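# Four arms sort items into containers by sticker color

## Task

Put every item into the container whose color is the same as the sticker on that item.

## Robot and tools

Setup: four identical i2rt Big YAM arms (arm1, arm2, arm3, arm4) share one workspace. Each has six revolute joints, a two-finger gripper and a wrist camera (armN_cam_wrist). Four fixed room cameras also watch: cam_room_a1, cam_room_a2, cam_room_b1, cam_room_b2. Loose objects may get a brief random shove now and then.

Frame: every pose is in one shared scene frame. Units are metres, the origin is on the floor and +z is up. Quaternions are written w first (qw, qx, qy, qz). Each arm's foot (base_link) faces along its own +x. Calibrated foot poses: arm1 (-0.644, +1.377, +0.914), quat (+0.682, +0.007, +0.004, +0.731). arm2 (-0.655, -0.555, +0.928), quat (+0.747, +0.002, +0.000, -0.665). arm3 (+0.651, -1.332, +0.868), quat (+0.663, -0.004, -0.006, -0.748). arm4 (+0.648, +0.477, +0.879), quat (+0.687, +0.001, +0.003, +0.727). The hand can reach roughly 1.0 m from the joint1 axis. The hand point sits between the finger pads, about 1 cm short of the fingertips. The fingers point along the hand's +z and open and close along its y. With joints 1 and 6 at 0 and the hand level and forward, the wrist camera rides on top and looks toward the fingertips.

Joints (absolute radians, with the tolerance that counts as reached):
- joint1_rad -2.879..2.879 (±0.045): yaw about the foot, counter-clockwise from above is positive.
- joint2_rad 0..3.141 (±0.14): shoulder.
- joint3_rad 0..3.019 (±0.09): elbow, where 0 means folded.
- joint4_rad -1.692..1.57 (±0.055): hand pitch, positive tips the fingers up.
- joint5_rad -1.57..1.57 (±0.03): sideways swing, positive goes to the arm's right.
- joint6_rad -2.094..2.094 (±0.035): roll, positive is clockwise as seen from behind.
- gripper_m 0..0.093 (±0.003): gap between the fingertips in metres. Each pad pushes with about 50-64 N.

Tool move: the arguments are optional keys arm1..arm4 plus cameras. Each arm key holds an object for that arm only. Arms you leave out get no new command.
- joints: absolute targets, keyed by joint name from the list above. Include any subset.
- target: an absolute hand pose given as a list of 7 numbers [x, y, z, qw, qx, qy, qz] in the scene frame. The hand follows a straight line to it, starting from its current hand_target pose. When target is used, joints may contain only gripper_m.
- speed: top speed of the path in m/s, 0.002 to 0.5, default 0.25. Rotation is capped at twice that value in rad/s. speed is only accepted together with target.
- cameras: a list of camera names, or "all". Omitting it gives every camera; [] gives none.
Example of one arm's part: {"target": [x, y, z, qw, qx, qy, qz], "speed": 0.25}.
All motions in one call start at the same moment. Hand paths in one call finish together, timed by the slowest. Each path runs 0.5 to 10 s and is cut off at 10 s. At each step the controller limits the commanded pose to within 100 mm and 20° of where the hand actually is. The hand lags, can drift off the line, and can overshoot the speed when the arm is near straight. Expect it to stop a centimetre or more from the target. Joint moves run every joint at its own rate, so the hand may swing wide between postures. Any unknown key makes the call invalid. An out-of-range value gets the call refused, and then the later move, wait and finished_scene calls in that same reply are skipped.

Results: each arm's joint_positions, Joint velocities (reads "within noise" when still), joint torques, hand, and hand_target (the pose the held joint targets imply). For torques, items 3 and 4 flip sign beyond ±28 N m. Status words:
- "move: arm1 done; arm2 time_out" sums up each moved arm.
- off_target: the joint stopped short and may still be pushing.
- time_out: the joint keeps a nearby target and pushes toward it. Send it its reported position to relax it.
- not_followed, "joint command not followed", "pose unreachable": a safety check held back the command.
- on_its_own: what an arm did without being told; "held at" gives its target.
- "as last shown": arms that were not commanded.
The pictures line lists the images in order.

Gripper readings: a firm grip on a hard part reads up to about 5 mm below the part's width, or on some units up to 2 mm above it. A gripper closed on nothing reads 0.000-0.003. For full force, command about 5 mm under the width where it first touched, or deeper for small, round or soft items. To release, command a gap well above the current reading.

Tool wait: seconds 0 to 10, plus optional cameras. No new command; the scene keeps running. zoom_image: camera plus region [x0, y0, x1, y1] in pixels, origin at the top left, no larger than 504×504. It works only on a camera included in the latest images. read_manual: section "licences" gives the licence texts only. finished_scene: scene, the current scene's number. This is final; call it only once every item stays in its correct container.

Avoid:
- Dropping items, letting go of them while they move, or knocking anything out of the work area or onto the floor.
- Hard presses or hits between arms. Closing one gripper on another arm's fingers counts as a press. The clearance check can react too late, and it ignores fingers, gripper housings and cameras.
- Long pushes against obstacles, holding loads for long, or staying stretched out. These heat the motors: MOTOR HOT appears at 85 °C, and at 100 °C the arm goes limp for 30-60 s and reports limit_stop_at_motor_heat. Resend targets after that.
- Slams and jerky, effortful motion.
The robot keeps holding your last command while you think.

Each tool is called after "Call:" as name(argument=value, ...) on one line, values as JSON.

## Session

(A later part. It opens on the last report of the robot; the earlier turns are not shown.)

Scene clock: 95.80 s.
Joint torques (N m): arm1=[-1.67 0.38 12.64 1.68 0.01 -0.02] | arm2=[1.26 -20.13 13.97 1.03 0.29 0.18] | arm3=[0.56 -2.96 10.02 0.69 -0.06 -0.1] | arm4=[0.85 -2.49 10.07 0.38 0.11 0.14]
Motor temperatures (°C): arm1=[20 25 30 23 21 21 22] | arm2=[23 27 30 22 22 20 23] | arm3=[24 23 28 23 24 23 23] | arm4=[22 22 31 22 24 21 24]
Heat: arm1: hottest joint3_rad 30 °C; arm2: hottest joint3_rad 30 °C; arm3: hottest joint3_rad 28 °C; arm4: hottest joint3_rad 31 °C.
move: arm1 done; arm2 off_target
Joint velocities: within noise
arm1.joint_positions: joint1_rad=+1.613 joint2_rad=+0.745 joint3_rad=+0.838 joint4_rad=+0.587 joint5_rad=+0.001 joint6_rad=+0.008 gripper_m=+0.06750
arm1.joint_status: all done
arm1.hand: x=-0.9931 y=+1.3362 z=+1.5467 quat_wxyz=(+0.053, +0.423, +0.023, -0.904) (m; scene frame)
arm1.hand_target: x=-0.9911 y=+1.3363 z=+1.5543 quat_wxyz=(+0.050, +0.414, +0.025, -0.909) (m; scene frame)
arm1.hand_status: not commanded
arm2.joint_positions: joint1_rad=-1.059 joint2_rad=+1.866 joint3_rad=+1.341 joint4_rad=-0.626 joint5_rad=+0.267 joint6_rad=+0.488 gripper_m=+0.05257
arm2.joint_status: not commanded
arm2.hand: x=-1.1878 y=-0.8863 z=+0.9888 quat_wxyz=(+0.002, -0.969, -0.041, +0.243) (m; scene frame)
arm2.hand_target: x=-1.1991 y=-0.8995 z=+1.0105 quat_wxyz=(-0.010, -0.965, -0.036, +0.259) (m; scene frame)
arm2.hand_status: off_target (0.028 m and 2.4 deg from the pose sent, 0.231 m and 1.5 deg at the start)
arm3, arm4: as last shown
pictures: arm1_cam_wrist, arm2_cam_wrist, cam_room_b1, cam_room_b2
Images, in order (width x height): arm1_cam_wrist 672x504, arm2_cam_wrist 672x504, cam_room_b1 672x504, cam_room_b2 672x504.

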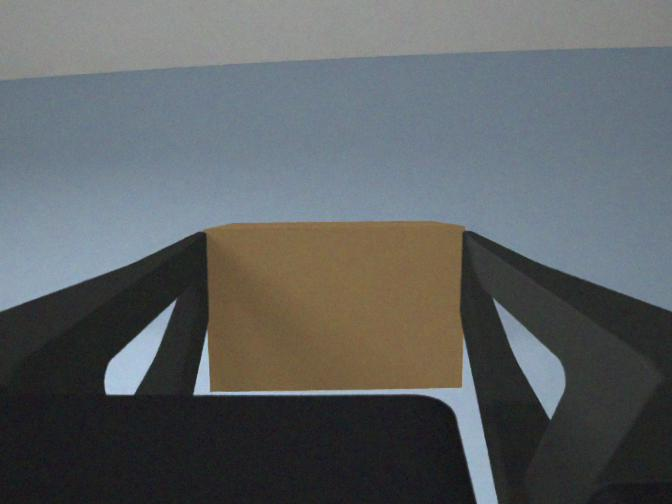

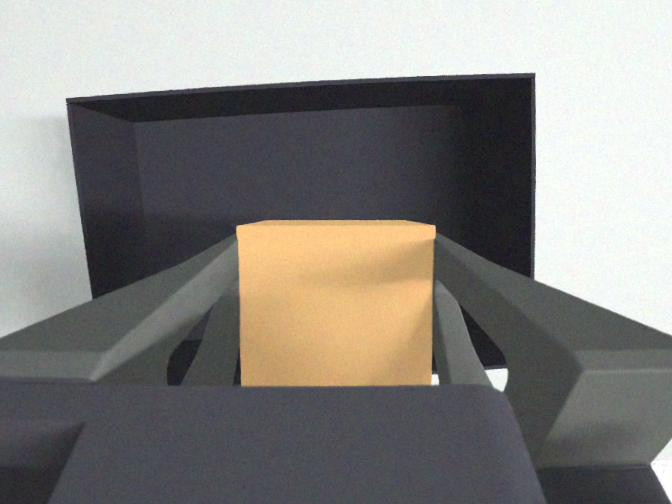

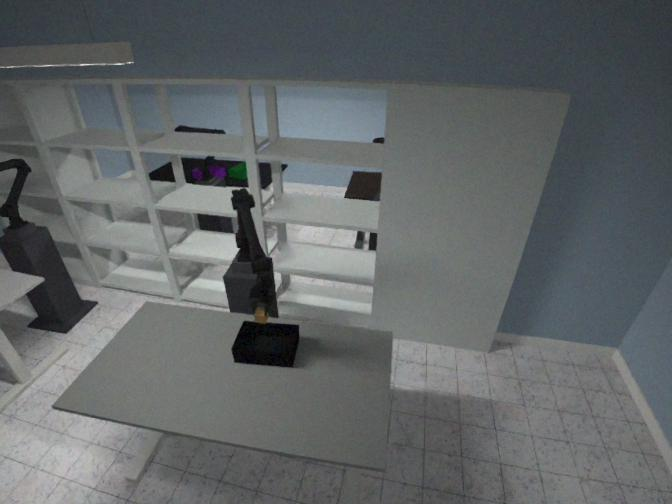

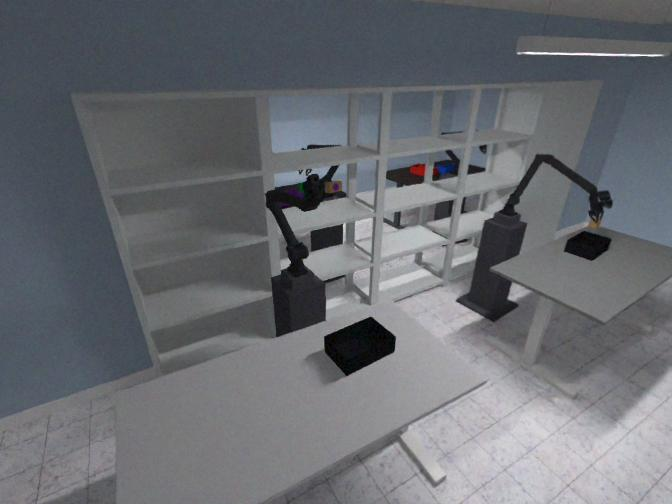

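Call:
move(arm1={"joints":{"joint1_rad":-2.247,"joint2_rad":0.72,"joint3_rad":0.80,"joint4_rad":-1.13,"joint5_rad":0,"joint6_rad":0}}, arm2={"joints":{"joint1_rad":-1.059,"joint2_rad":0.75,"joint3_rad":0.85,"joint4_rad":0.6,"joint5_rad":0,"joint6_rad":0}}, cameras=["cam_room_b1","cam_room_b2"])

Call:
zoom_image(camera="cam_room_b1", region=[0, 120, 100, 220])

Call:
zoom_image(camera="cam_room_b2", region=[520, 120, 600, 200])

Scene clock: 107.40 s.
Joint torques (N m): arm1=[-2.43 -0.73 12.27 1.01 -0.04 -0.02] | arm2=[0.79 -2.9 10.91 2.37 -0.17 -0.09] | arm3=[0.62 -3.02 10.02 0.72 -0.06 -0.1] | arm4=[0.67 -2.67 10.06 0.43 0.14 0.13]
Motor temperatures (°C): arm1=[20 25 31 23 21 21 22] | arm2=[23 26 32 22 22 20 23] | arm3=[24 23 29 23 24 23 23] | arm4=[22 22 32 22 24 21 24]
Heat: arm1: hottest joint3_rad 31 °C; arm2: hottest joint3_rad 32 °C; arm3: hottest joint3_rad 29 °C; arm4: hottest joint3_rad 32 °C.
move: arm1 done; arm2 done
Joint velocities: within noise
arm1.joint_positions: joint1_rad=-2.242 joint2_rad=+0.724 joint3_rad=+0.792 joint4_rad=-1.122 joint5_rad=+0.002 joint6_rad=+0.006 gripper_m=+0.06754
arm1.joint_status: all done
arm1.hand: x=-0.4049 y=+1.2142 z=+1.1542 quat_wxyz=(-0.236, -0.289, -0.924, +0.077) (m; scene frame)
arm1.hand_target: x=-0.4061 y=+1.2136 z=+1.1585 quat_wxyz=(-0.238, -0.289, -0.924, +0.078) (m; scene frame)
arm1.hand_status: not commanded
arm2.joint_positions: joint1_rad=-1.059 joint2_rad=+0.743 joint3_rad=+0.858 joint4_rad=+0.587 joint5_rad=+0.004 joint6_rad=+0.014 gripper_m=+0.05256
arm2.joint_status: all done
arm2.hand: x=-0.9453 y=-0.7661 z=+1.5660 quat_wxyz=(-0.285, -0.403, -0.127, +0.860) (m; scene frame)
arm2.hand_target: x=-0.9474 y=-0.7684 z=+1.5616 quat_wxyz=(-0.280, -0.403, -0.131, +0.862) (m; scene frame)
arm2.hand_status: not commanded
arm3: as last shown
arm4.joint_positions: joint1_rad=+0.198 joint2_rad=+0.771 joint3_rad=+0.918 joint4_rad=-1.191 joint5_rad=-0.002 joint6_rad=-0.012 gripper_m=+0.08811
arm4.joint_status: not commanded
arm4.hand: x=+0.5740 y=+0.7678 z=+1.1649 quat_wxyz=(-0.157, +0.767, -0.587, -0.206) (m; scene frame)
arm4.hand_target: x=+0.5736 y=+0.7684 z=+1.1689 quat_wxyz=(-0.155, +0.765, -0.591, -0.206) (m; scene frame)
arm4.hand_status: not commanded
pictures: cam_room_b1, cam_room_b2
Images, in order (width x height): cam_room_b1 672x504, cam_room_b2 672x504.

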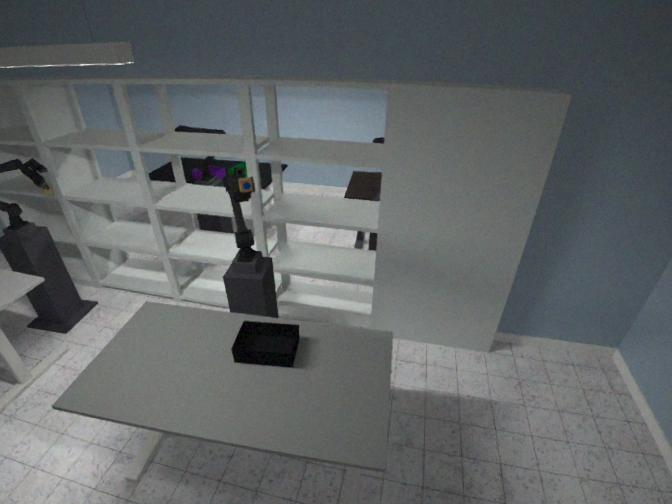

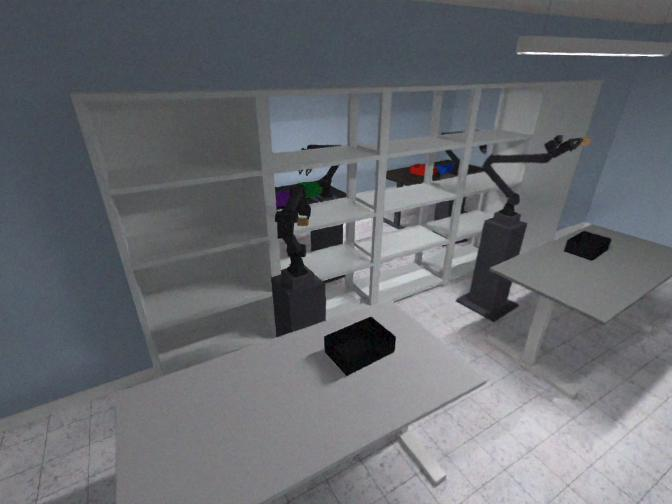

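Scaled by 5.040.

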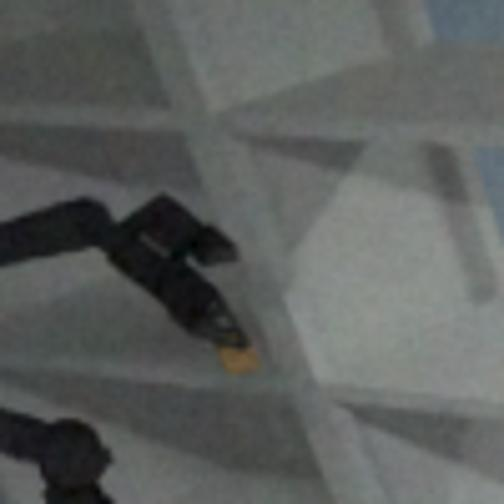

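Scaled by 6.300.

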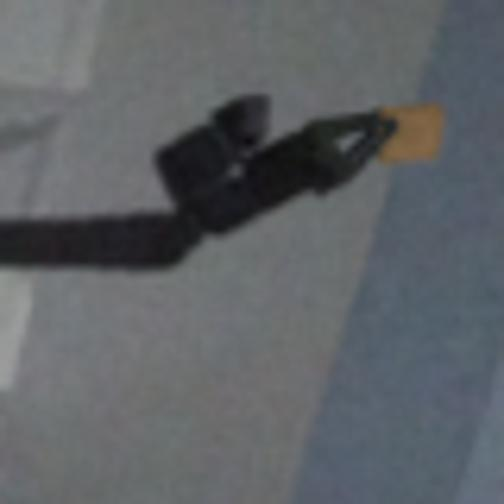

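Call:
zoom_image(camera="cam_room_b1", region=[220, 160, 270, 210])

Call:
move(arm1={"target":[0.02,0.922,1.19,-0.2308,-0.290,-0.926,0.072],"speed":0.4}, arm2={"joints":{"joint1_rad":0.918,"joint2_rad":0.73,"joint3_rad":0.80,"joint4_rad":-1.13,"joint5_rad":0,"joint6_rad":0}}, cameras=["arm1_cam_wrist"])

Scaled by 10.080.

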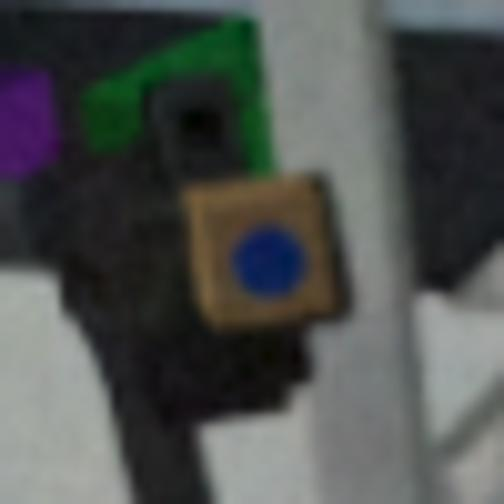

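Scene clock: 113.40 s.
Joint torques (N m): arm1=[-1.73 -20.07 17.59 0.57 -0.09 0.03] | arm2=[0.97 -3.96 11.07 1.28 0.11 -0.07] | arm3=[0.73 -3.02 9.99 0.7 -0.06 -0.1] | arm4=[1.14 -2.37 10.15 0.36 0.15 0.13]
Motor temperatures (°C): arm1=[20 25 32 23 21 21 22] | arm2=[23 26 31 22 22 20 24] | arm3=[24 23 29 23 24 23 23] | arm4=[22 22 32 22 24 21 24]
Heat: arm1: hottest joint3_rad 32 °C; arm2: hottest joint3_rad 31 °C; arm3: hottest joint3_rad 29 °C; arm4: hottest joint3_rad 32 °C.
move: arm1 off_target; arm2 done
Joint velocities: within noise
arm1.joint_positions: joint1_rad=-2.242 joint2_rad=+2.272 joint3_rad=+2.559 joint4_rad=-1.404 joint5_rad=-0.003 joint6_rad=+0.006 gripper_m=+0.06754
arm1.joint_status: not commanded
arm1.hand: x=+0.0132 y=+0.9281 z=+1.1658 quat_wxyz=(-0.208, -0.291, -0.932, +0.066) (m; scene frame)
arm1.hand_target: x=+0.0186 y=+0.9230 z=+1.1897 quat_wxyz=(-0.232, -0.290, -0.926, +0.072) (m; scene frame)
arm1.hand_status: off_target (0.026 m and 2.8 deg from the pose sent, 0.517 m and 0.9 deg at the start)
arm2.joint_positions: joint1_rad=+0.915 joint2_rad=+0.736 joint3_rad=+0.806 joint4_rad=-1.118 joint5_rad=-0.003 joint6_rad=+0.013 gripper_m=+0.05258
arm2.joint_status: all done
arm2.hand: x=-0.4061 y=-0.7052 z=+1.1772 quat_wxyz=(-0.251, -0.263, -0.929, +0.064) (m; scene frame)
arm2.hand_target: x=-0.4097 y=-0.7025 z=+1.1740 quat_wxyz=(-0.244, -0.256, -0.933, +0.065) (m; scene frame)
arm2.hand_status: not commanded
arm3.joint_positions: joint1_rad=-0.780 joint2_rad=+0.778 joint3_rad=+0.927 joint4_rad=-1.195 joint5_rad=+0.002 joint6_rad=+0.005 gripper_m=+0.08806
arm3.joint_status: not commanded
arm3.hand: x=+0.4143 y=-1.5138 z=+1.1585 quat_wxyz=(-0.092, -0.912, -0.313, +0.247) (m; scene frame)
arm3.hand_target: x=+0.4136 y=-1.5110 z=+1.1601 quat_wxyz=(-0.090, -0.913, -0.311, +0.246) (m; scene frame)
arm3.hand_status: not commanded
arm4: as last shown
pictures: arm1_cam_wrist
Images, in order (width x height): arm1_cam_wrist 672x504.

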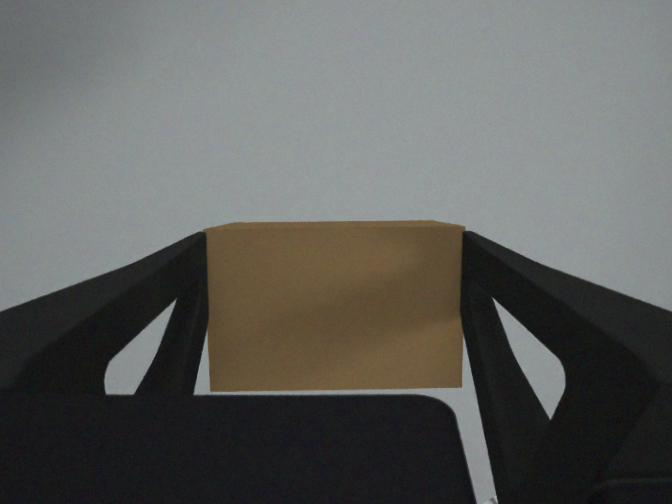

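Call:
move(arm1={"target":[0.012,0.928,1.085,-0.2308,-0.290,-0.926,0.072],"speed":0.15}, arm2={"target":[0.02,-0.957,1.19,-0.2332,-0.2571,-0.9354,0.0641],"speed":0.4}, cameras=[])

Call:
move(arm1={"target":[0.012,0.928,1.058,-0.2308,-0.290,-0.926,0.072],"speed":0.1}, arm2={"target":[0.02,-0.955,1.085,-0.2332,-0.2571,-0.9354,0.0641],"speed":0.15}, cameras=["arm1_cam_wrist","arm2_cam_wrist"])

Scene clock: 122.93 s.
Joint torques (N m): arm1=[-1.38 -23.59 11.95 1.74 0 0.09] | arm2=[1.26 -23.3 17.66 1.16 0.15 -0.06] | arm3=[0.73 -3.08 9.96 0.72 -0.05 -0.11] | arm4=[1.2 -2.37 10.11 0.47 0.16 0.15]
Motor temperatures (°C): arm1=[20 25 32 23 21 21 22] | arm2=[23 26 32 22 22 20 24] | arm3=[24 23 29 23 24 23 23] | arm4=[22 22 32 22 24 21 24]
Heat: arm1: hottest joint3_rad 32 °C; arm2: hottest joint3_rad 32 °C; arm3: hottest joint3_rad 29 °C; arm4: hottest joint3_rad 32 °C.
move: arm1 off_target; arm2 off_target
Joint velocities: within noise
arm1.joint_positions: joint1_rad=-2.242 joint2_rad=+2.205 joint3_rad=+2.145 joint4_rad=-1.066 joint5_rad=-0.003 joint6_rad=+0.006 gripper_m=+0.06754
arm1.joint_status: not commanded
arm1.hand: x=+0.0079 y=+0.9308 z=+1.0526 quat_wxyz=(-0.203, -0.291, -0.933, +0.064) (m; scene frame)
arm1.hand_target: x=+0.0115 y=+0.9284 z=+1.0849 quat_wxyz=(-0.231, -0.290, -0.926, +0.072) (m; scene frame)
arm1.hand_status: off_target (0.033 m and 3.4 deg from the pose sent, 0.081 m and 2.8 deg at the start)
arm2.joint_positions: joint1_rad=+0.915 joint2_rad=+2.153 joint3_rad=+2.303 joint4_rad=-1.267 joint5_rad=+0.001 joint6_rad=+0.013 gripper_m=+0.05258
arm2.joint_status: not commanded
arm2.hand: x=+0.0069 y=-0.9529 z=+1.1736 quat_wxyz=(-0.218, -0.266, -0.937, +0.057) (m; scene frame)
arm2.hand_target: x=+0.0187 y=-0.9562 z=+1.1899 quat_wxyz=(-0.235, -0.257, -0.935, +0.064) (m; scene frame)
arm2.hand_status: off_target (0.021 m and 2.2 deg from the pose sent, 0.495 m and 2.2 deg at the start)
arm3, arm4: as last shown
pictures: none
No camera images: "cameras" was empty.

Scene clock: 124.27 s.
Joint torques (N m): arm1=[-1.61 -22.83 11.33 1.74 -0.02 0.06] | arm2=[1.32 -24.94 11.06 2.48 0.15 -0.04] | arm3=[0.5 -3.02 10.03 0.72 -0.05 -0.11] | arm4=[0.91 -2.26 10.13 0.5 0.13 0.17]
Motor temperatures (°C): arm1=[20 25 32 23 21 21 22] | arm2=[23 26 32 22 22 20 24] | arm3=[24 23 29 23 24 23 23] | arm4=[22 22 32 22 24 21 24]
Heat: arm1: hottest joint3_rad 32 °C; arm2: hottest joint3_rad 32 °C; arm3: hottest joint3_rad 29 °C; arm4: hottest joint3_rad 32 °C.
move: arm1 off_target; arm2 done
Joint velocities: within noise
arm1.joint_positions: joint1_rad=-2.242 joint2_rad=+2.204 joint3_rad=+2.092 joint4_rad=-1.001 joint5_rad=-0.003 joint6_rad=+0.006 gripper_m=+0.06754
arm1.joint_status: not commanded
arm1.hand: x=+0.0086 y=+0.9302 z=+1.0353 quat_wxyz=(-0.210, -0.291, -0.931, +0.066) (m; scene frame)
arm1.hand_target: x=+0.0117 y=+0.9282 z=+1.0580 quat_wxyz=(-0.231, -0.290, -0.926, +0.072) (m; scene frame)
arm1.hand_status: off_target (0.023 m and 2.5 deg from the pose sent, 0.007 m and 3.4 deg at the start)
arm2.joint_positions: joint1_rad=+0.915 joint2_rad=+2.152 joint3_rad=+2.077 joint4_rad=-1.014 joint5_rad=+0.002 joint6_rad=+0.013 gripper_m=+0.05258
arm2.joint_status: not commanded
arm2.hand: x=+0.0148 y=-0.9575 z=+1.0911 quat_wxyz=(-0.231, -0.265, -0.934, +0.061) (m; scene frame)
arm2.hand_target: x=+0.0198 y=-0.9549 z=+1.0849 quat_wxyz=(-0.233, -0.257, -0.936, +0.064) (m; scene frame)
arm2.hand_status: done (0.008 m and 1.1 deg from the pose sent, 0.090 m and 2.2 deg at the start)
arm3, arm4: as last shown
pictures: arm1_cam_wrist, arm2_cam_wrist
Images, in order (width x height): arm1_cam_wrist 672x504, arm2_cam_wrist 672x504.

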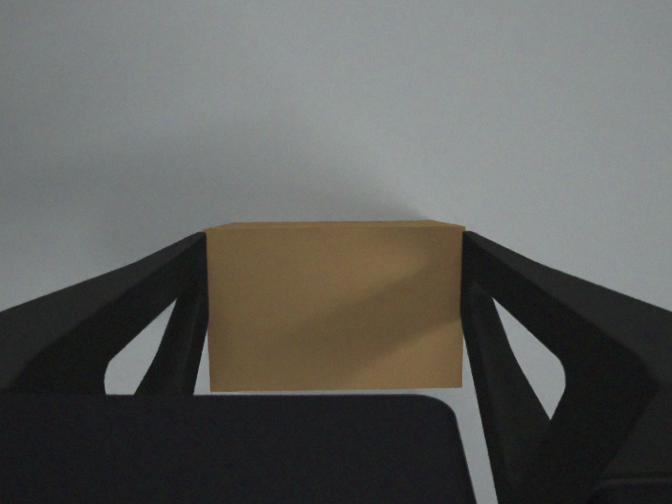

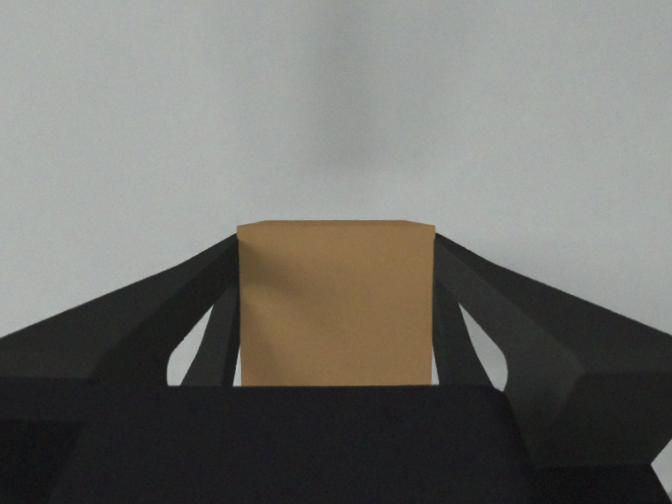

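Call:
move(arm1={"target":[0.012,0.928,1.047,-0.2308,-0.290,-0.926,0.072],"speed":0.06}, arm2={"target":[0.02,-0.955,1.062,-0.2332,-0.2571,-0.9354,0.0641],"speed":0.1}, cameras=[])

Call:
move(arm1={"target":[0.012,0.928,1.037,-0.2308,-0.290,-0.926,0.072],"speed":0.06}, arm2={"target":[0.02,-0.955,1.050,-0.2332,-0.2571,-0.9354,0.0641],"speed":0.08}, cameras=[])

Scene clock: 129.60 s.
Joint torques (N m): arm1=[-1.79 -21.95 10.7 1.7 -0.05 0.06] | arm2=[1.32 -24.12 10.67 2.51 0.15 -0.05] | arm3=[0.67 -3.14 10 0.75 -0.06 -0.1] | arm4=[0.97 -2.49 10.09 0.47 0.16 0.15]
Motor temperatures (°C): arm1=[20 26 33 23 21 21 22] | arm2=[23 26 32 22 22 20 24] | arm3=[24 23 29 23 24 23 23] | arm4=[22 22 32 22 24 21 24]
Heat: arm1: hottest joint3_rad 33 °C; arm2: hottest joint3_rad 32 °C; arm3: hottest joint3_rad 29 °C; arm4: hottest joint3_rad 32 °C.
move: arm1 off_target; arm2 off_target
Joint velocities: within noise
arm1.joint_positions: joint1_rad=-2.242 joint2_rad=+2.200 joint3_rad=+2.079 joint4_rad=-0.974 joint5_rad=-0.003 joint6_rad=+0.006 gripper_m=+0.06754
arm1.joint_status: not commanded
arm1.hand: x=+0.0107 y=+0.9287 z=+1.0346 quat_wxyz=(-0.218, -0.290, -0.929, +0.069) (m; scene frame)
arm1.hand_target: x=+0.0120 y=+0.9281 z=+1.0471 quat_wxyz=(-0.231, -0.290, -0.926, +0.072) (m; scene frame)
arm1.hand_status: off_target (0.013 m and 1.5 deg from the pose sent, 0.012 m and 2.5 deg at the start)
arm2.joint_positions: joint1_rad=+0.915 joint2_rad=+2.152 joint3_rad=+2.034 joint4_rad=-0.959 joint5_rad=+0.002 joint6_rad=+0.013 gripper_m=+0.05258
arm2.joint_status: not commanded
arm2.hand: x=+0.0156 y=-0.9579 z=+1.0761 quat_wxyz=(-0.236, -0.265, -0.933, +0.062) (m; scene frame)
arm2.hand_target: x=+0.0196 y=-0.9548 z=+1.0619 quat_wxyz=(-0.233, -0.257, -0.936, +0.064) (m; scene frame)
arm2.hand_status: off_target (0.015 m and 1.0 deg from the pose sent, 0.030 m and 1.1 deg at the start)
arm3, arm4: as last shown
pictures: none
No camera images: "cameras" was empty.

Scene clock: 130.57 s.
Joint torques (N m): arm1=[-2.02 -21.36 10.29 1.65 0.01 0.05] | arm2=[1.32 -23.82 10.54 2.55 0.16 -0.04] | arm3=[0.67 -3.02 9.99 0.75 -0.06 -0.1] | arm4=[0.85 -2.43 10.09 0.38 0.17 0.15]
Motor temperatures (°C): arm1=[20 26 33 23 21 21 22] | arm2=[23 26 32 22 22 20 24] | arm3=[24 23 29 23 24 23 23] | arm4=[22 22 32 22 24 21 24]
Heat: arm1: hottest joint3_rad 33 °C; arm2: hottest joint3_rad 32 °C; arm3: hottest joint3_rad 29 °C; arm4: hottest joint3_rad 32 °C.
move: arm1 done; arm2 off_target
Joint velocities: within noise
arm1.joint_positions: joint1_rad=-2.242 joint2_rad=+2.196 joint3_rad=+2.065 joint4_rad=-0.950 joint5_rad=-0.003 joint6_rad=+0.006 gripper_m=+0.06754
arm1.joint_status: not commanded
arm1.hand: x=+0.0119 y=+0.9279 z=+1.0339 quat_wxyz=(-0.225, -0.290, -0.928, +0.071) (m; scene frame)
arm1.hand_target: x=+0.0120 y=+0.9280 z=+1.0369 quat_wxyz=(-0.231, -0.290, -0.926, +0.072) (m; scene frame)
arm1.hand_status: done (0.003 m and 0.7 deg from the pose sent, 0.003 m and 1.5 deg at the start)
arm2.joint_positions: joint1_rad=+0.915 joint2_rad=+2.152 joint3_rad=+2.013 joint4_rad=-0.931 joint5_rad=+0.002 joint6_rad=+0.013 gripper_m=+0.05258
arm2.joint_status: not commanded
arm2.hand: x=+0.0160 y=-0.9581 z=+1.0689 quat_wxyz=(-0.239, -0.265, -0.932, +0.063) (m; scene frame)
arm2.hand_target: x=+0.0195 y=-0.9547 z=+1.0500 quat_wxyz=(-0.233, -0.257, -0.936, +0.064) (m; scene frame)
arm2.hand_status: off_target (0.020 m and 1.2 deg from the pose sent, 0.027 m and 1.0 deg at the start)
arm3, arm4: as last shown
pictures: none
No camera images: "cameras" was empty.

Call:
move(arm1={"joints":{"gripper_m":0.09}}, arm2={"target":[0.02,-0.955,1.036,-0.2332,-0.2571,-0.9354,0.0641],"speed":0.06}, cameras=[])

Call:
move(arm1={"target":[-0.05,0.97,1.14,-0.2308,-0.290,-0.926,0.072],"speed":0.2}, arm2={"target":[0.02,-0.955,1.024,-0.2332,-0.2571,-0.9354,0.0641],"speed":0.06}, cameras=["arm1_cam_wrist"])

Scene clock: 138.30 s.
Joint torques (N m): arm1=[-1.55 -21.6 11.38 1.59 0 0.08] | arm2=[1.38 -23.06 10.51 2.55 0.15 -0.05] | arm3=[0.79 -3.02 10.03 0.7 -0.05 -0.09] | arm4=[0.62 -2.43 10.19 0.42 0.13 0.14]
Motor temperatures (°C): arm1=[20 27 32 23 21 21 22] | arm2=[23 26 32 22 22 20 24] | arm3=[24 23 29 23 24 23 23] | arm4=[22 22 32 22 24 21 24]
Heat: arm1: hottest joint3_rad 32 °C; arm2: hottest joint3_rad 32 °C; arm3: hottest joint3_rad 29 °C; arm4: hottest joint3_rad 32 °C.
move: arm1 done; arm2 off_target
Joint velocities: within noise
arm1.joint_positions: joint1_rad=-2.242 joint2_rad=+2.196 joint3_rad=+2.051 joint4_rad=-0.950 joint5_rad=-0.003 joint6_rad=+0.006 gripper_m=+0.08996
arm1.joint_status: all done
arm1.hand: x=+0.0087 y=+0.9300 z=+1.0272 quat_wxyz=(-0.219, -0.290, -0.929, +0.069) (m; scene frame)
arm1.hand_target: x=+0.0120 y=+0.9280 z=+1.0369 quat_wxyz=(-0.231, -0.290, -0.926, +0.072) (m; scene frame)
arm1.hand_status: not commanded
arm2.joint_positions: joint1_rad=+0.915 joint2_rad=+2.152 joint3_rad=+1.988 joint4_rad=-0.900 joint5_rad=+0.002 joint6_rad=+0.013 gripper_m=+0.05258
arm2.joint_status: not commanded
arm2.hand: x=+0.0161 y=-0.9581 z=+1.0606 quat_wxyz=(-0.243, -0.265, -0.931, +0.064) (m; scene frame)
arm2.hand_target: x=+0.0192 y=-0.9546 z=+1.0361 quat_wxyz=(-0.233, -0.257, -0.936, +0.064) (m; scene frame)
arm2.hand_status: off_target (0.025 m and 1.5 deg from the pose sent, 0.033 m and 1.2 deg at the start)
arm3, arm4: as last shown
pictures: none
No camera images: "cameras" was empty.

Scene clock: 139.73 s.
Joint torques (N m): arm1=[-1.9 -16.91 11.56 0.96 -0.02 0.04] | arm2=[1.38 -22.42 10.4 2.55 0.14 -0.05] | arm3=[0.62 -3.14 10.03 0.76 -0.04 -0.11] | arm4=[0.85 -2.37 10.19 0.31 0.14 0.16]
Motor temperatures (°C): arm1=[20 27 33 23 21 21 22] | arm2=[23 26 32 22 22 20 24] | arm3=[24 23 29 23 24 23 23] | arm4=[22 22 32 22 24 21 24]
Heat: arm1: hottest joint3_rad 33 °C; arm2: hottest joint3_rad 32 °C; arm3: hottest joint3_rad 29 °C; arm4: hottest joint3_rad 32 °C.
move: arm1 done; arm2 off_target
Joint velocities: within noise
arm1.joint_positions: joint1_rad=-2.242 joint2_rad=+1.919 joint3_rad=+1.894 joint4_rad=-1.032 joint5_rad=-0.003 joint6_rad=+0.006 gripper_m=+0.08996
arm1.joint_status: not commanded
arm1.hand: x=-0.0487 y=+0.9704 z=+1.1432 quat_wxyz=(-0.236, -0.289, -0.925, +0.074) (m; scene frame)
arm1.hand_target: x=-0.0500 y=+0.9700 z=+1.1400 quat_wxyz=(-0.231, -0.290, -0.926, +0.072) (m; scene frame)
arm1.hand_status: done (0.003 m and 0.6 deg from the pose sent, 0.133 m and 1.5 deg at the start)
arm2.joint_positions: joint1_rad=+0.915 joint2_rad=+2.152 joint3_rad=+1.968 joint4_rad=-0.873 joint5_rad=+0.002 joint6_rad=+0.013 gripper_m=+0.05258
arm2.joint_status: not commanded
arm2.hand: x=+0.0163 y=-0.9582 z=+1.0540 quat_wxyz=(-0.246, -0.264, -0.930, +0.065) (m; scene frame)
arm2.hand_target: x=+0.0189 y=-0.9544 z=+1.0242 quat_wxyz=(-0.233, -0.257, -0.936, +0.064) (m; scene frame)
arm2.hand_status: off_target (0.030 m and 1.8 deg from the pose sent, 0.037 m and 1.5 deg at the start)
arm3, arm4: as last shown
pictures: arm1_cam_wrist
Images, in order (width x height): arm1_cam_wrist 672x504.

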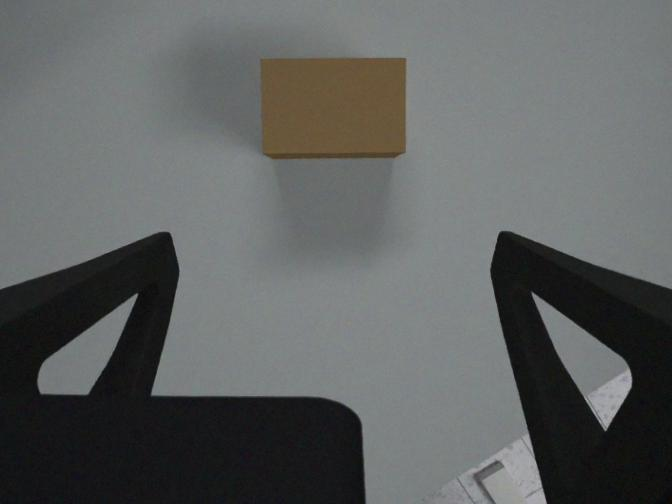

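Call:
move(arm1={"target":[-0.40,1.21,1.16,-0.2308,-0.290,-0.926,0.072],"speed":0.4}, arm2={"target":[0.02,-0.955,1.015,-0.2332,-0.2571,-0.9354,0.0641],"speed":0.06}, arm4={"joints":{"joint1_rad":0.86,"joint2_rad":0.777,"joint3_rad":0.932,"joint4_rad":-1.202,"joint5_rad":0,"joint6_rad":0,"gripper_m":0.09}}, cameras=[])

Call:
move(arm2={"target":[0.02,-0.955,1.006,-0.2332,-0.2571,-0.9354,0.0641],"speed":0.06}, arm4={"target":[-0.005,0.957,1.15,-0.0771,0.9221,-0.2878,-0.2471],"speed":0.4}, cameras=["arm2_cam_wrist","arm4_cam_wrist"])

Scene clock: 149.77 s.
Joint torques (N m): arm1=[-2.61 0.44 11.92 0.75 -0.04 -0.04] | arm2=[1.26 -22.01 10.03 2.56 0.13 -0.06] | arm3=[0.62 -3.19 9.99 0.73 -0.05 -0.11] | arm4=[0.67 -2.61 10.1 0.42 0.13 0.18]
Motor temperatures (°C): arm1=[20 27 33 23 21 21 22] | arm2=[23 26 31 22 22 20 24] | arm3=[24 23 29 23 24 23 23] | arm4=[22 22 33 22 24 21 24]
Heat: arm1: hottest joint3_rad 33 °C; arm2: hottest joint3_rad 31 °C; arm3: hottest joint3_rad 29 °C; arm4: hottest joint3_rad 33 °C.
move: arm1 done; arm2 off_target; arm4 done
Joint velocities: within noise
arm1.joint_positions: joint1_rad=-2.242 joint2_rad=+0.747 joint3_rad=+0.819 joint4_rad=-1.128 joint5_rad=-0.006 joint6_rad=+0.006 gripper_m=+0.08996
arm1.joint_status: not commanded
arm1.hand: x=-0.3987 y=+1.2117 z=+1.1607 quat_wxyz=(-0.236, -0.288, -0.925, +0.073) (m; scene frame)
arm1.hand_target: x=-0.4000 y=+1.2100 z=+1.1600 quat_wxyz=(-0.231, -0.290, -0.926, +0.072) (m; scene frame)
arm1.hand_status: done (0.002 m and 0.7 deg from the pose sent, 0.426 m and 0.6 deg at the start)
arm2.joint_positions: joint1_rad=+0.915 joint2_rad=+2.153 joint3_rad=+1.959 joint4_rad=-0.853 joint5_rad=+0.002 joint6_rad=+0.013 gripper_m=+0.05258
arm2.joint_status: not commanded
arm2.hand: x=+0.0176 y=-0.9590 z=+1.0511 quat_wxyz=(-0.250, -0.264, -0.929, +0.066) (m; scene frame)
arm2.hand_target: x=+0.0186 y=-0.9542 z=+1.0155 quat_wxyz=(-0.233, -0.257, -0.936, +0.064) (m; scene frame)
arm2.hand_status: off_target (0.036 m and 2.3 deg from the pose sent, 0.039 m and 1.8 deg at the start)
arm3: as last shown
arm4.joint_positions: joint1_rad=+0.858 joint2_rad=+0.771 joint3_rad=+0.918 joint4_rad=-1.191 joint5_rad=-0.001 joint6_rad=-0.012 gripper_m=+0.08990
arm4.joint_status: all done
arm4.hand: x=+0.4125 y=+0.6611 z=+1.1660 quat_wxyz=(-0.083, +0.915, -0.306, -0.248) (m; scene frame)
arm4.hand_target: x=+0.4117 y=+0.6612 z=+1.1702 quat_wxyz=(-0.081, +0.914, -0.311, -0.247) (m; scene frame)
arm4.hand_status: not commanded
pictures: none
No camera images: "cameras" was empty.

Scene clock: 152.13 s.
Joint torques (N m): arm1=[-2.49 0.56 11.88 0.73 -0.06 -0.03] | arm2=[1.2 -21.54 9.51 2.48 0.1 -0.06] | arm3=[0.62 -3.02 9.99 0.72 -0.06 -0.1] | arm4=[1.73 -25.64 12.67 0.36 -0.06 -0.09]
Motor temperatures (°C): arm1=[20 27 33 23 21 21 22] | arm2=[23 27 31 22 22 20 24] | arm3=[24 23 29 23 24 23 23] | arm4=[22 22 33 22 24 21 24]
Heat: arm1: hottest joint3_rad 33 °C; arm2: hottest joint3_rad 31 °C; arm3: hottest joint3_rad 29 °C; arm4: hottest joint3_rad 33 °C.
move: arm2 off_target; arm4 off_target
Joint velocities: within noise
arm1: as last shown
arm2.joint_positions: joint1_rad=+0.915 joint2_rad=+2.153 joint3_rad=+1.951 joint4_rad=-0.830 joint5_rad=+0.002 joint6_rad=+0.013 gripper_m=+0.05258
arm2.joint_status: not commanded
arm2.hand: x=+0.0198 y=-0.9604 z=+1.0501 quat_wxyz=(-0.257, -0.264, -0.927, +0.069) (m; scene frame)
arm2.hand_target: x=+0.0182 y=-0.9540 z=+1.0068 quat_wxyz=(-0.233, -0.257, -0.936, +0.064) (m; scene frame)
arm2.hand_status: off_target (0.044 m and 3.0 deg from the pose sent, 0.045 m and 2.3 deg at the start)
arm3.joint_positions: joint1_rad=-0.780 joint2_rad=+0.778 joint3_rad=+0.927 joint4_rad=-1.195 joint5_rad=+0.002 joint6_rad=+0.005 gripper_m=+0.08806
arm3.joint_status: not commanded
arm3.hand: x=+0.4143 y=-1.5138 z=+1.1585 quat_wxyz=(-0.092, -0.912, -0.313, +0.247) (m; scene frame)
arm3.hand_target: x=+0.4136 y=-1.5110 z=+1.1601 quat_wxyz=(-0.090, -0.913, -0.311, +0.246) (m; scene frame)
arm3.hand_status: not commanded
arm4.joint_positions: joint1_rad=+0.874 joint2_rad=+2.258 joint3_rad=+2.525 joint4_rad=-1.327 joint5_rad=-0.006 joint6_rad=-0.014 gripper_m=+0.08990
arm4.joint_status: not commanded
arm4.hand: x=+0.0051 y=+0.9580 z=+1.1469 quat_wxyz=(-0.076, +0.920, -0.298, -0.242) (m; scene frame)
arm4.hand_target: x=-0.0045 y=+0.9566 z=+1.1498 quat_wxyz=(-0.077, +0.922, -0.288, -0.248) (m; scene frame)
arm4.hand_status: off_target (0.011 m and 1.4 deg from the pose sent, 0.512 m and 2.4 deg at the start)
pictures: arm2_cam_wrist, arm4_cam_wrist
Images, in order (width x height): arm2_cam_wrist 672x504, arm4_cam_wrist 672x504.

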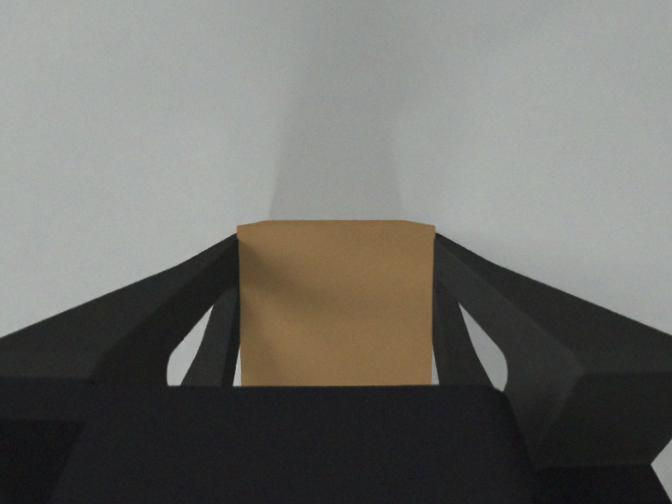

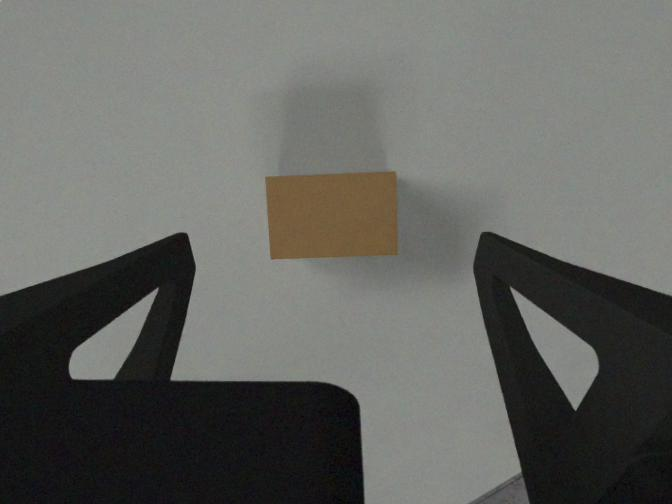

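Call:
move(arm2={"joints":{"gripper_m":0.088}}, arm4={"target":[-0.020,0.968,1.055,-0.0723,0.9274,-0.27,-0.2485],"speed":0.15}, arm3={"joints":{"joint1_rad":-1.975,"joint2_rad":0.777,"joint3_rad":0.932,"joint4_rad":-1.202,"joint5_rad":0,"joint6_rad":0}}, cameras=["arm4_cam_wrist"])

Call:
move(arm2={"target":[-0.05,-0.92,1.13,-0.2332,-0.2571,-0.9354,0.0641],"speed":0.25}, cameras=["arm2_cam_wrist"])

Scene clock: 162.10 s.
Joint torques (N m): arm1=[-2.14 0.62 11.75 0.73 -0.05 0] | arm2=[1.32 -22.12 10.19 2.43 0.1 -0.06] | arm3=[0.56 -3.25 10.02 0.72 0 -0.09] | arm4=[1.26 -25.58 9.35 1.51 -0.08 -0.11]
Motor temperatures (°C): arm1=[20 26 34 23 21 21 22] | arm2=[23 27 31 22 22 20 24] | arm3=[24 23 29 23 24 23 23] | arm4=[22 24 36 22 24 21 24]
Heat: arm1: hottest joint3_rad 34 °C; arm2: hottest joint3_rad 31 °C; arm3: hottest joint3_rad 29 °C; arm4: hottest joint3_rad 36 °C.
move: arm2 done; arm3 done; arm4 off_target
Joint velocities: within noise
arm1: as last shown
arm2.joint_positions: joint1_rad=+0.915 joint2_rad=+2.159 joint3_rad=+1.942 joint4_rad=-0.830 joint5_rad=+0.002 joint6_rad=+0.013 gripper_m=+0.08793
arm2.joint_status: all done
arm2.hand: x=+0.0176 y=-0.9591 z=+1.0410 quat_wxyz=(-0.250, -0.264, -0.929, +0.067) (m; scene frame)
arm2.hand_target: x=+0.0182 y=-0.9540 z=+1.0069 quat_wxyz=(-0.233, -0.257, -0.936, +0.064) (m; scene frame)
arm2.hand_status: not commanded
arm3.joint_positions: joint1_rad=-1.966 joint2_rad=+0.778 joint3_rad=+0.927 joint4_rad=-1.195 joint5_rad=+0.001 joint6_rad=+0.005 gripper_m=+0.08806
arm3.joint_status: all done
arm3.hand: x=+0.3891 y=-1.1789 z=+1.1539 quat_wxyz=(+0.060, -0.934, +0.250, +0.249) (m; scene frame)
arm3.hand_target: x=+0.3915 y=-1.1769 z=+1.1556 quat_wxyz=(+0.061, -0.933, +0.252, +0.248) (m; scene frame)
arm3.hand_status: not commanded
arm4.joint_positions: joint1_rad=+0.874 joint2_rad=+2.267 joint3_rad=+2.346 joint4_rad=-1.119 joint5_rad=-0.028 joint6_rad=-0.051 gripper_m=+0.08990
arm4.joint_status: not commanded
arm4.hand: x=-0.0127 y=+0.9660 z=+1.0760 quat_wxyz=(-0.074, +0.924, -0.277, -0.253) (m; scene frame)
arm4.hand_target: x=-0.0192 y=+0.9674 z=+1.0549 quat_wxyz=(-0.072, +0.927, -0.270, -0.248) (m; scene frame)
arm4.hand_status: off_target (0.022 m and 1.1 deg from the pose sent, 0.096 m and 3.4 deg at the start)
pictures: arm4_cam_wrist
Images, in order (width x height): arm4_cam_wrist 672x504.

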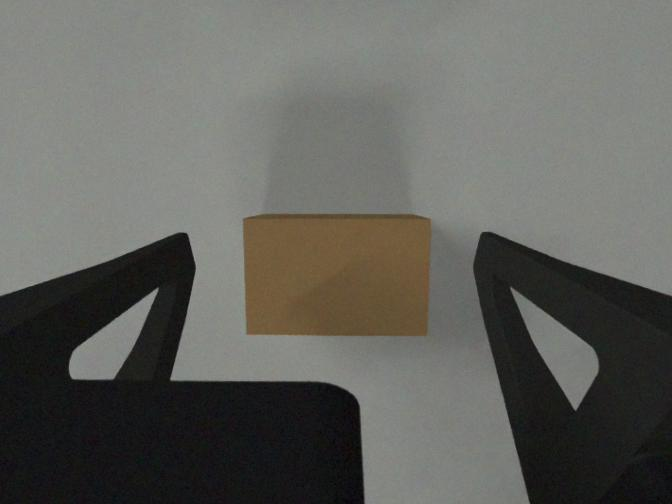

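Scene clock: 163.50 s.
Joint torques (N m): arm1=[-2.61 0.32 11.95 0.75 -0.05 -0.04] | arm2=[0.62 -19.49 10.55 1.25 -0.09 -0.09] | arm3=[0.5 -3.25 10 0.69 -0.01 -0.1] | arm4=[1.14 -25.17 9.51 1.51 -0.09 -0.07]
Motor temperatures (°C): arm1=[20 26 34 23 21 21 22] | arm2=[23 27 31 22 22 20 24] | arm3=[24 23 29 23 24 23 23] | arm4=[22 24 36 22 24 21 24]
Heat: arm1: hottest joint3_rad 34 °C; arm2: hottest joint3_rad 31 °C; arm3: hottest joint3_rad 29 °C; arm4: hottest joint3_rad 36 °C.
move: arm2 off_target
Joint velocities: within noise
arm1, arm3: as last shown
arm2.joint_positions: joint1_rad=+0.915 joint2_rad=+1.882 joint3_rad=+1.800 joint4_rad=-0.949 joint5_rad=+0.002 joint6_rad=+0.010 gripper_m=+0.08793
arm2.joint_status: not commanded
arm2.hand: x=-0.0469 y=-0.9210 z=+1.1564 quat_wxyz=(-0.258, -0.262, -0.927, +0.069) (m; scene frame)
arm2.hand_target: x=-0.0504 y=-0.9197 z=+1.1304 quat_wxyz=(-0.233, -0.257, -0.936, +0.064) (m; scene frame)
arm2.hand_status: off_target (0.027 m and 3.1 deg from the pose sent, 0.118 m and 2.3 deg at the start)
arm4.joint_positions: joint1_rad=+0.874 joint2_rad=+2.267 joint3_rad=+2.346 joint4_rad=-1.118 joint5_rad=-0.028 joint6_rad=-0.051 gripper_m=+0.08990
arm4.joint_status: not commanded
arm4.hand: x=-0.0128 y=+0.9661 z=+1.0760 quat_wxyz=(-0.074, +0.924, -0.277, -0.253) (m; scene frame)
arm4.hand_target: x=-0.0192 y=+0.9675 z=+1.0549 quat_wxyz=(-0.072, +0.927, -0.270, -0.248) (m; scene frame)
arm4.hand_status: not commanded
pictures: arm2_cam_wrist
Images, in order (width x height): arm2_cam_wrist 672x504.

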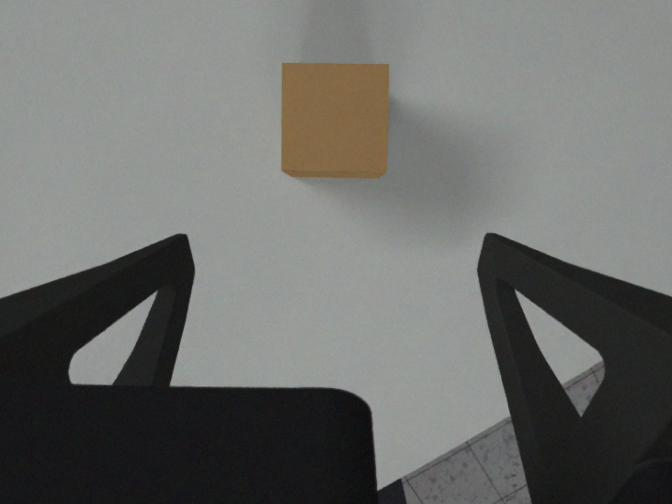

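Call:
move(arm2={"target":[-0.41,-0.70,1.17,-0.2332,-0.2571,-0.9354,0.0641],"speed":0.4}, arm3={"target":[0.02,-0.975,1.15,-0.0683,0.9317,-0.255,-0.2496],"speed":0.4}, arm4={"target":[-0.016,0.967,1.010,-0.0723,0.9274,-0.27,-0.2485],"speed":0.1}, cameras=["arm3_cam_wrist","arm4_cam_wrist"])

Scene clock: 172.97 s.
Joint torques (N m): arm1=[-2.67 0.26 11.9 0.7 -0.04 -0.02] | arm2=[1.44 -2.26 10.52 1.2 0.16 0.07] | arm3=[2.37 -23.06 14.31 0.53 0.12 0.01] | arm4=[0.62 -26.4 9.17 1.43 -0.09 -0.09]
Motor temperatures (°C): arm1=[20 26 34 23 21 21 22] | arm2=[23 28 31 22 22 20 24] | arm3=[24 23 30 23 24 23 23] | arm4=[22 26 37 22 24 21 24]
Heat: arm1: hottest joint3_rad 34 °C; arm2: hottest joint3_rad 31 °C; arm3: hottest joint3_rad 30 °C; arm4: hottest joint3_rad 37 °C.
move: arm2 off_target; arm3 off_target; arm4 off_target
Joint velocities: within noise
arm1: as last shown
arm2.joint_positions: joint1_rad=+0.921 joint2_rad=+0.729 joint3_rad=+0.813 joint4_rad=-1.130 joint5_rad=+0.006 joint6_rad=+0.010 gripper_m=+0.08793
arm2.joint_status: not commanded
arm2.hand: x=-0.4078 y=-0.7039 z=+1.1810 quat_wxyz=(-0.251, -0.260, -0.930, +0.068) (m; scene frame)
arm2.hand_target: x=-0.4102 y=-0.7000 z=+1.1703 quat_wxyz=(-0.233, -0.257, -0.936, +0.064) (m; scene frame)
arm2.hand_status: off_target (0.012 m and 2.2 deg from the pose sent, 0.425 m and 3.1 deg at the start)
arm3.joint_positions: joint1_rad=-1.965 joint2_rad=+1.924 joint3_rad=+1.965 joint4_rad=-1.128 joint5_rad=+0.023 joint6_rad=+0.013 gripper_m=+0.08806
arm3.joint_status: not commanded
arm3.hand: x=+0.0328 y=-0.9733 z=+1.1222 quat_wxyz=(+0.064, -0.937, +0.258, +0.227) (m; scene frame)
arm3.hand_target: x=+0.0213 y=-0.9758 z=+1.1501 quat_wxyz=(+0.068, -0.932, +0.255, +0.250) (m; scene frame)
arm3.hand_status: off_target (0.031 m and 2.7 deg from the pose sent, 0.422 m and 1.2 deg at the start)
arm4.joint_positions: joint1_rad=+0.874 joint2_rad=+2.267 joint3_rad=+2.211 joint4_rad=-0.992 joint5_rad=-0.029 joint6_rad=-0.054 gripper_m=+0.08990
arm4.joint_status: not commanded
arm4.hand: x=-0.0122 y=+0.9651 z=+1.0237 quat_wxyz=(-0.073, +0.925, -0.277, -0.250) (m; scene frame)
arm4.hand_target: x=-0.0157 y=+0.9668 z=+1.0101 quat_wxyz=(-0.072, +0.927, -0.270, -0.249) (m; scene frame)
arm4.hand_status: off_target (0.014 m and 0.8 deg from the pose sent, 0.066 m and 1.1 deg at the start)
pictures: arm3_cam_wrist, arm4_cam_wrist
Images, in order (width x height): arm3_cam_wrist 672x504, arm4_cam_wrist 672x504.

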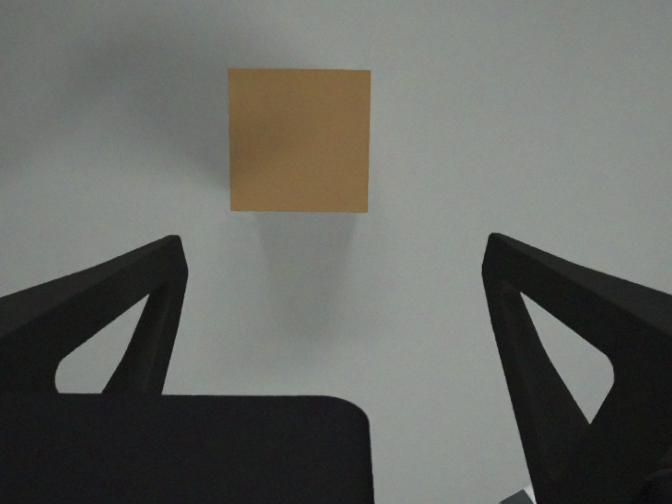

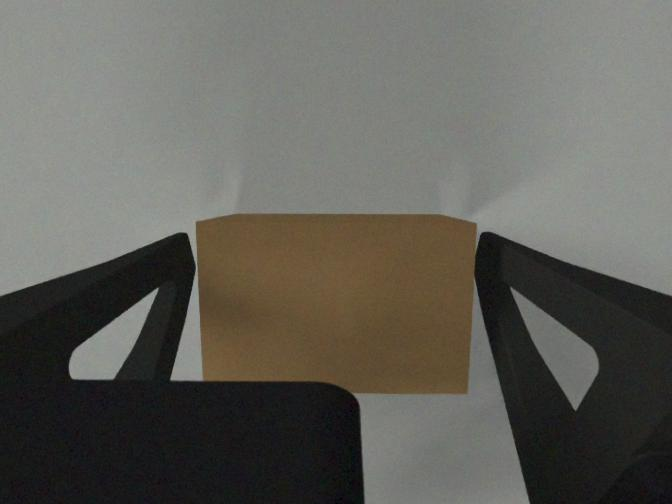

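Call:
move(arm3={"target":[-0.026,-0.966,1.09,-0.0683,0.9317,-0.255,-0.2496],"speed":0.2}, arm4={"target":[-0.012,0.966,0.998,-0.0723,0.9274,-0.27,-0.2485],"speed":0.05}, cameras=["arm3_cam_wrist","arm4_cam_wrist"])

Scene clock: 181.70 s.
Joint torques (N m): arm1=[-2.08 0.62 11.69 0.83 -0.03 -0.03] | arm2=[1.55 -2.37 10.54 1.21 0.16 0.07] | arm3=[2.26 -25.29 14.23 1.32 0.14 0.04] | arm4=[0.91 -26.81 8.09 1.25 -0.06 -0.07]
Motor temperatures (°C): arm1=[20 25 34 23 21 21 22] | arm2=[23 27 31 22 22 20 23] | arm3=[24 24 31 23 24 23 23] | arm4=[22 27 37 22 24 21 24]
Heat: arm1: hottest joint3_rad 34 °C; arm2: hottest joint3_rad 31 °C; arm3: hottest joint3_rad 31 °C; arm4: hottest joint3_rad 37 °C.
move: arm3 off_target; arm4 off_target
Joint velocities: within noise
arm1, arm2: as last shown
arm3.joint_positions: joint1_rad=-1.944 joint2_rad=+2.062 joint3_rad=+2.022 joint4_rad=-1.069 joint5_rad=+0.033 joint6_rad=+0.031 gripper_m=+0.08806
arm3.joint_status: not commanded
arm3.hand: x=-0.0081 y=-0.9675 z=+1.0584 quat_wxyz=(+0.062, -0.940, +0.258, +0.216) (m; scene frame)
arm3.hand_target: x=-0.0240 y=-0.9670 z=+1.0903 quat_wxyz=(+0.068, -0.932, +0.255, +0.250) (m; scene frame)
arm3.hand_status: off_target (0.036 m and 4.0 deg from the pose sent, 0.067 m and 2.7 deg at the start)
arm4.joint_positions: joint1_rad=+0.874 joint2_rad=+2.266 joint3_rad=+2.177 joint4_rad=-0.952 joint5_rad=-0.030 joint6_rad=-0.058 gripper_m=+0.08990
arm4.joint_status: not commanded
arm4.hand: x=-0.0126 y=+0.9649 z=+1.0120 quat_wxyz=(-0.074, +0.925, -0.274, -0.252) (m; scene frame)
arm4.hand_target: x=-0.0118 y=+0.9659 z=+0.9981 quat_wxyz=(-0.072, +0.927, -0.270, -0.248) (m; scene frame)
arm4.hand_status: off_target (0.014 m and 0.7 deg from the pose sent, 0.026 m and 0.8 deg at the start)
pictures: arm3_cam_wrist, arm4_cam_wrist
Images, in order (width x height): arm3_cam_wrist 672x504, arm4_cam_wrist 672x504.

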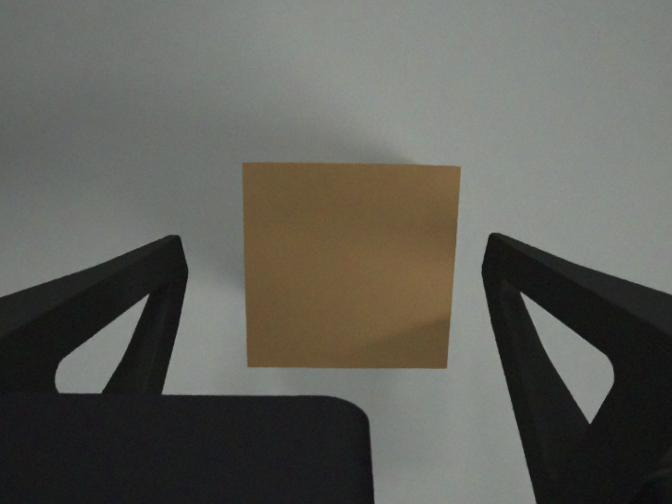

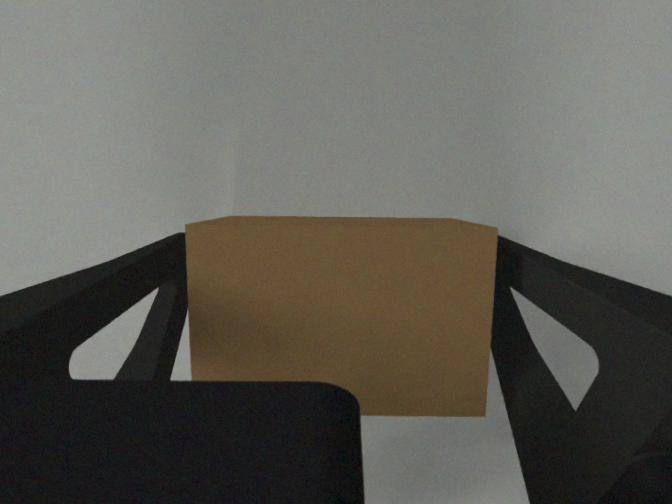

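Call:
move(arm3={"target":[-0.024,-0.963,1.066,-0.0683,0.9317,-0.255,-0.2496],"speed":0.08}, arm4={"joints":{"gripper_m":0.048}}, cameras=["arm3_cam_wrist","arm4_cam_wrist"])

Scene clock: 186.23 s.
Joint torques (N m): arm1=[-2.67 0.32 11.84 0.84 -0.03 0] | arm2=[1.61 -2.37 10.52 1.22 0.16 0.07] | arm3=[1.73 -24.7 9.91 1.62 0.05 -0.02] | arm4=[1.03 -27.22 8.28 1.35 -0.04 -0.04]
Motor temperatures (°C): arm1=[20 25 34 23 21 21 22] | arm2=[23 27 31 22 22 20 23] | arm3=[24 24 31 23 24 23 23] | arm4=[22 28 36 22 24 21 24]
Heat: arm1: hottest joint3_rad 34 °C; arm2: hottest joint3_rad 31 °C; arm3: hottest joint3_rad 31 °C; arm4: hottest joint3_rad 36 °C.
move: arm3 done; arm4 off_target
Joint velocities: within noise
arm1, arm2: as last shown
arm3.joint_positions: joint1_rad=-1.944 joint2_rad=+2.062 joint3_rad=+2.022 joint4_rad=-1.015 joint5_rad=+0.033 joint6_rad=+0.031 gripper_m=+0.08806
arm3.joint_status: not commanded
arm3.hand: x=-0.0185 y=-0.9618 z=+1.0645 quat_wxyz=(+0.067, -0.933, +0.256, +0.242) (m; scene frame)
arm3.hand_target: x=-0.0238 y=-0.9630 z=+1.0661 quat_wxyz=(+0.068, -0.932, +0.255, +0.250) (m; scene frame)
arm3.hand_status: done (0.006 m and 0.9 deg from the pose sent, 0.018 m and 4.0 deg at the start)
arm4.joint_positions: joint1_rad=+0.871 joint2_rad=+2.266 joint3_rad=+2.176 joint4_rad=-0.948 joint5_rad=-0.030 joint6_rad=-0.060 gripper_m=+0.06937
arm4.joint_status: gripper_m off_target (ended at +0.06940, target +0.04800)
arm4.hand: x=-0.0117 y=+0.9670 z=+1.0119 quat_wxyz=(-0.075, +0.925, -0.274, -0.253) (m; scene frame)
arm4.hand_target: x=-0.0118 y=+0.9659 z=+0.9982 quat_wxyz=(-0.072, +0.927, -0.270, -0.248) (m; scene frame)
arm4.hand_status: not commanded
pictures: arm3_cam_wrist, arm4_cam_wrist
Images, in order (width x height): arm3_cam_wrist 672x504, arm4_cam_wrist 672x504.

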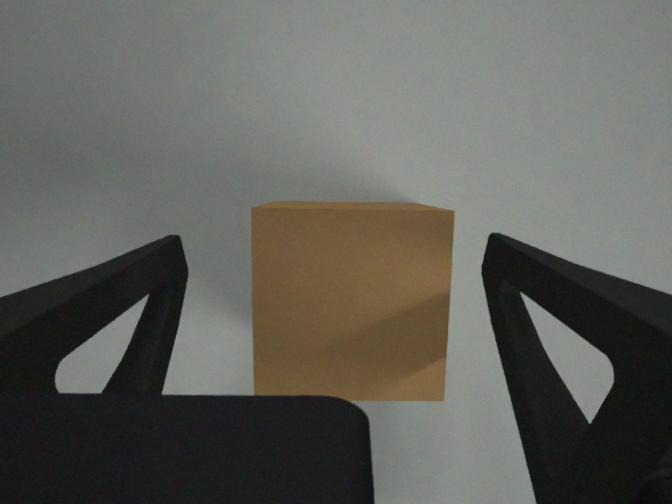

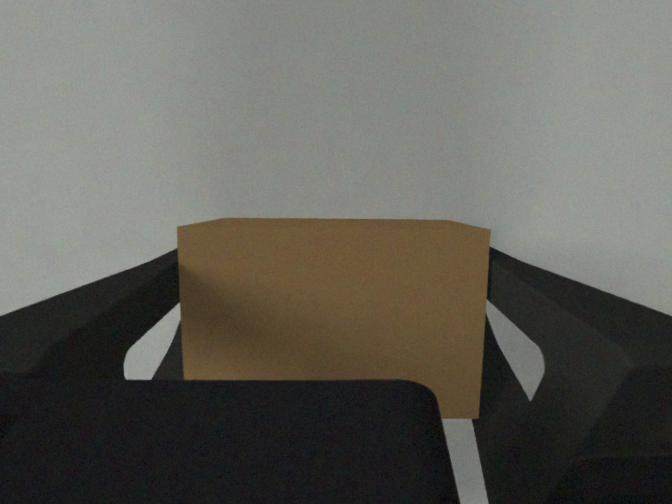

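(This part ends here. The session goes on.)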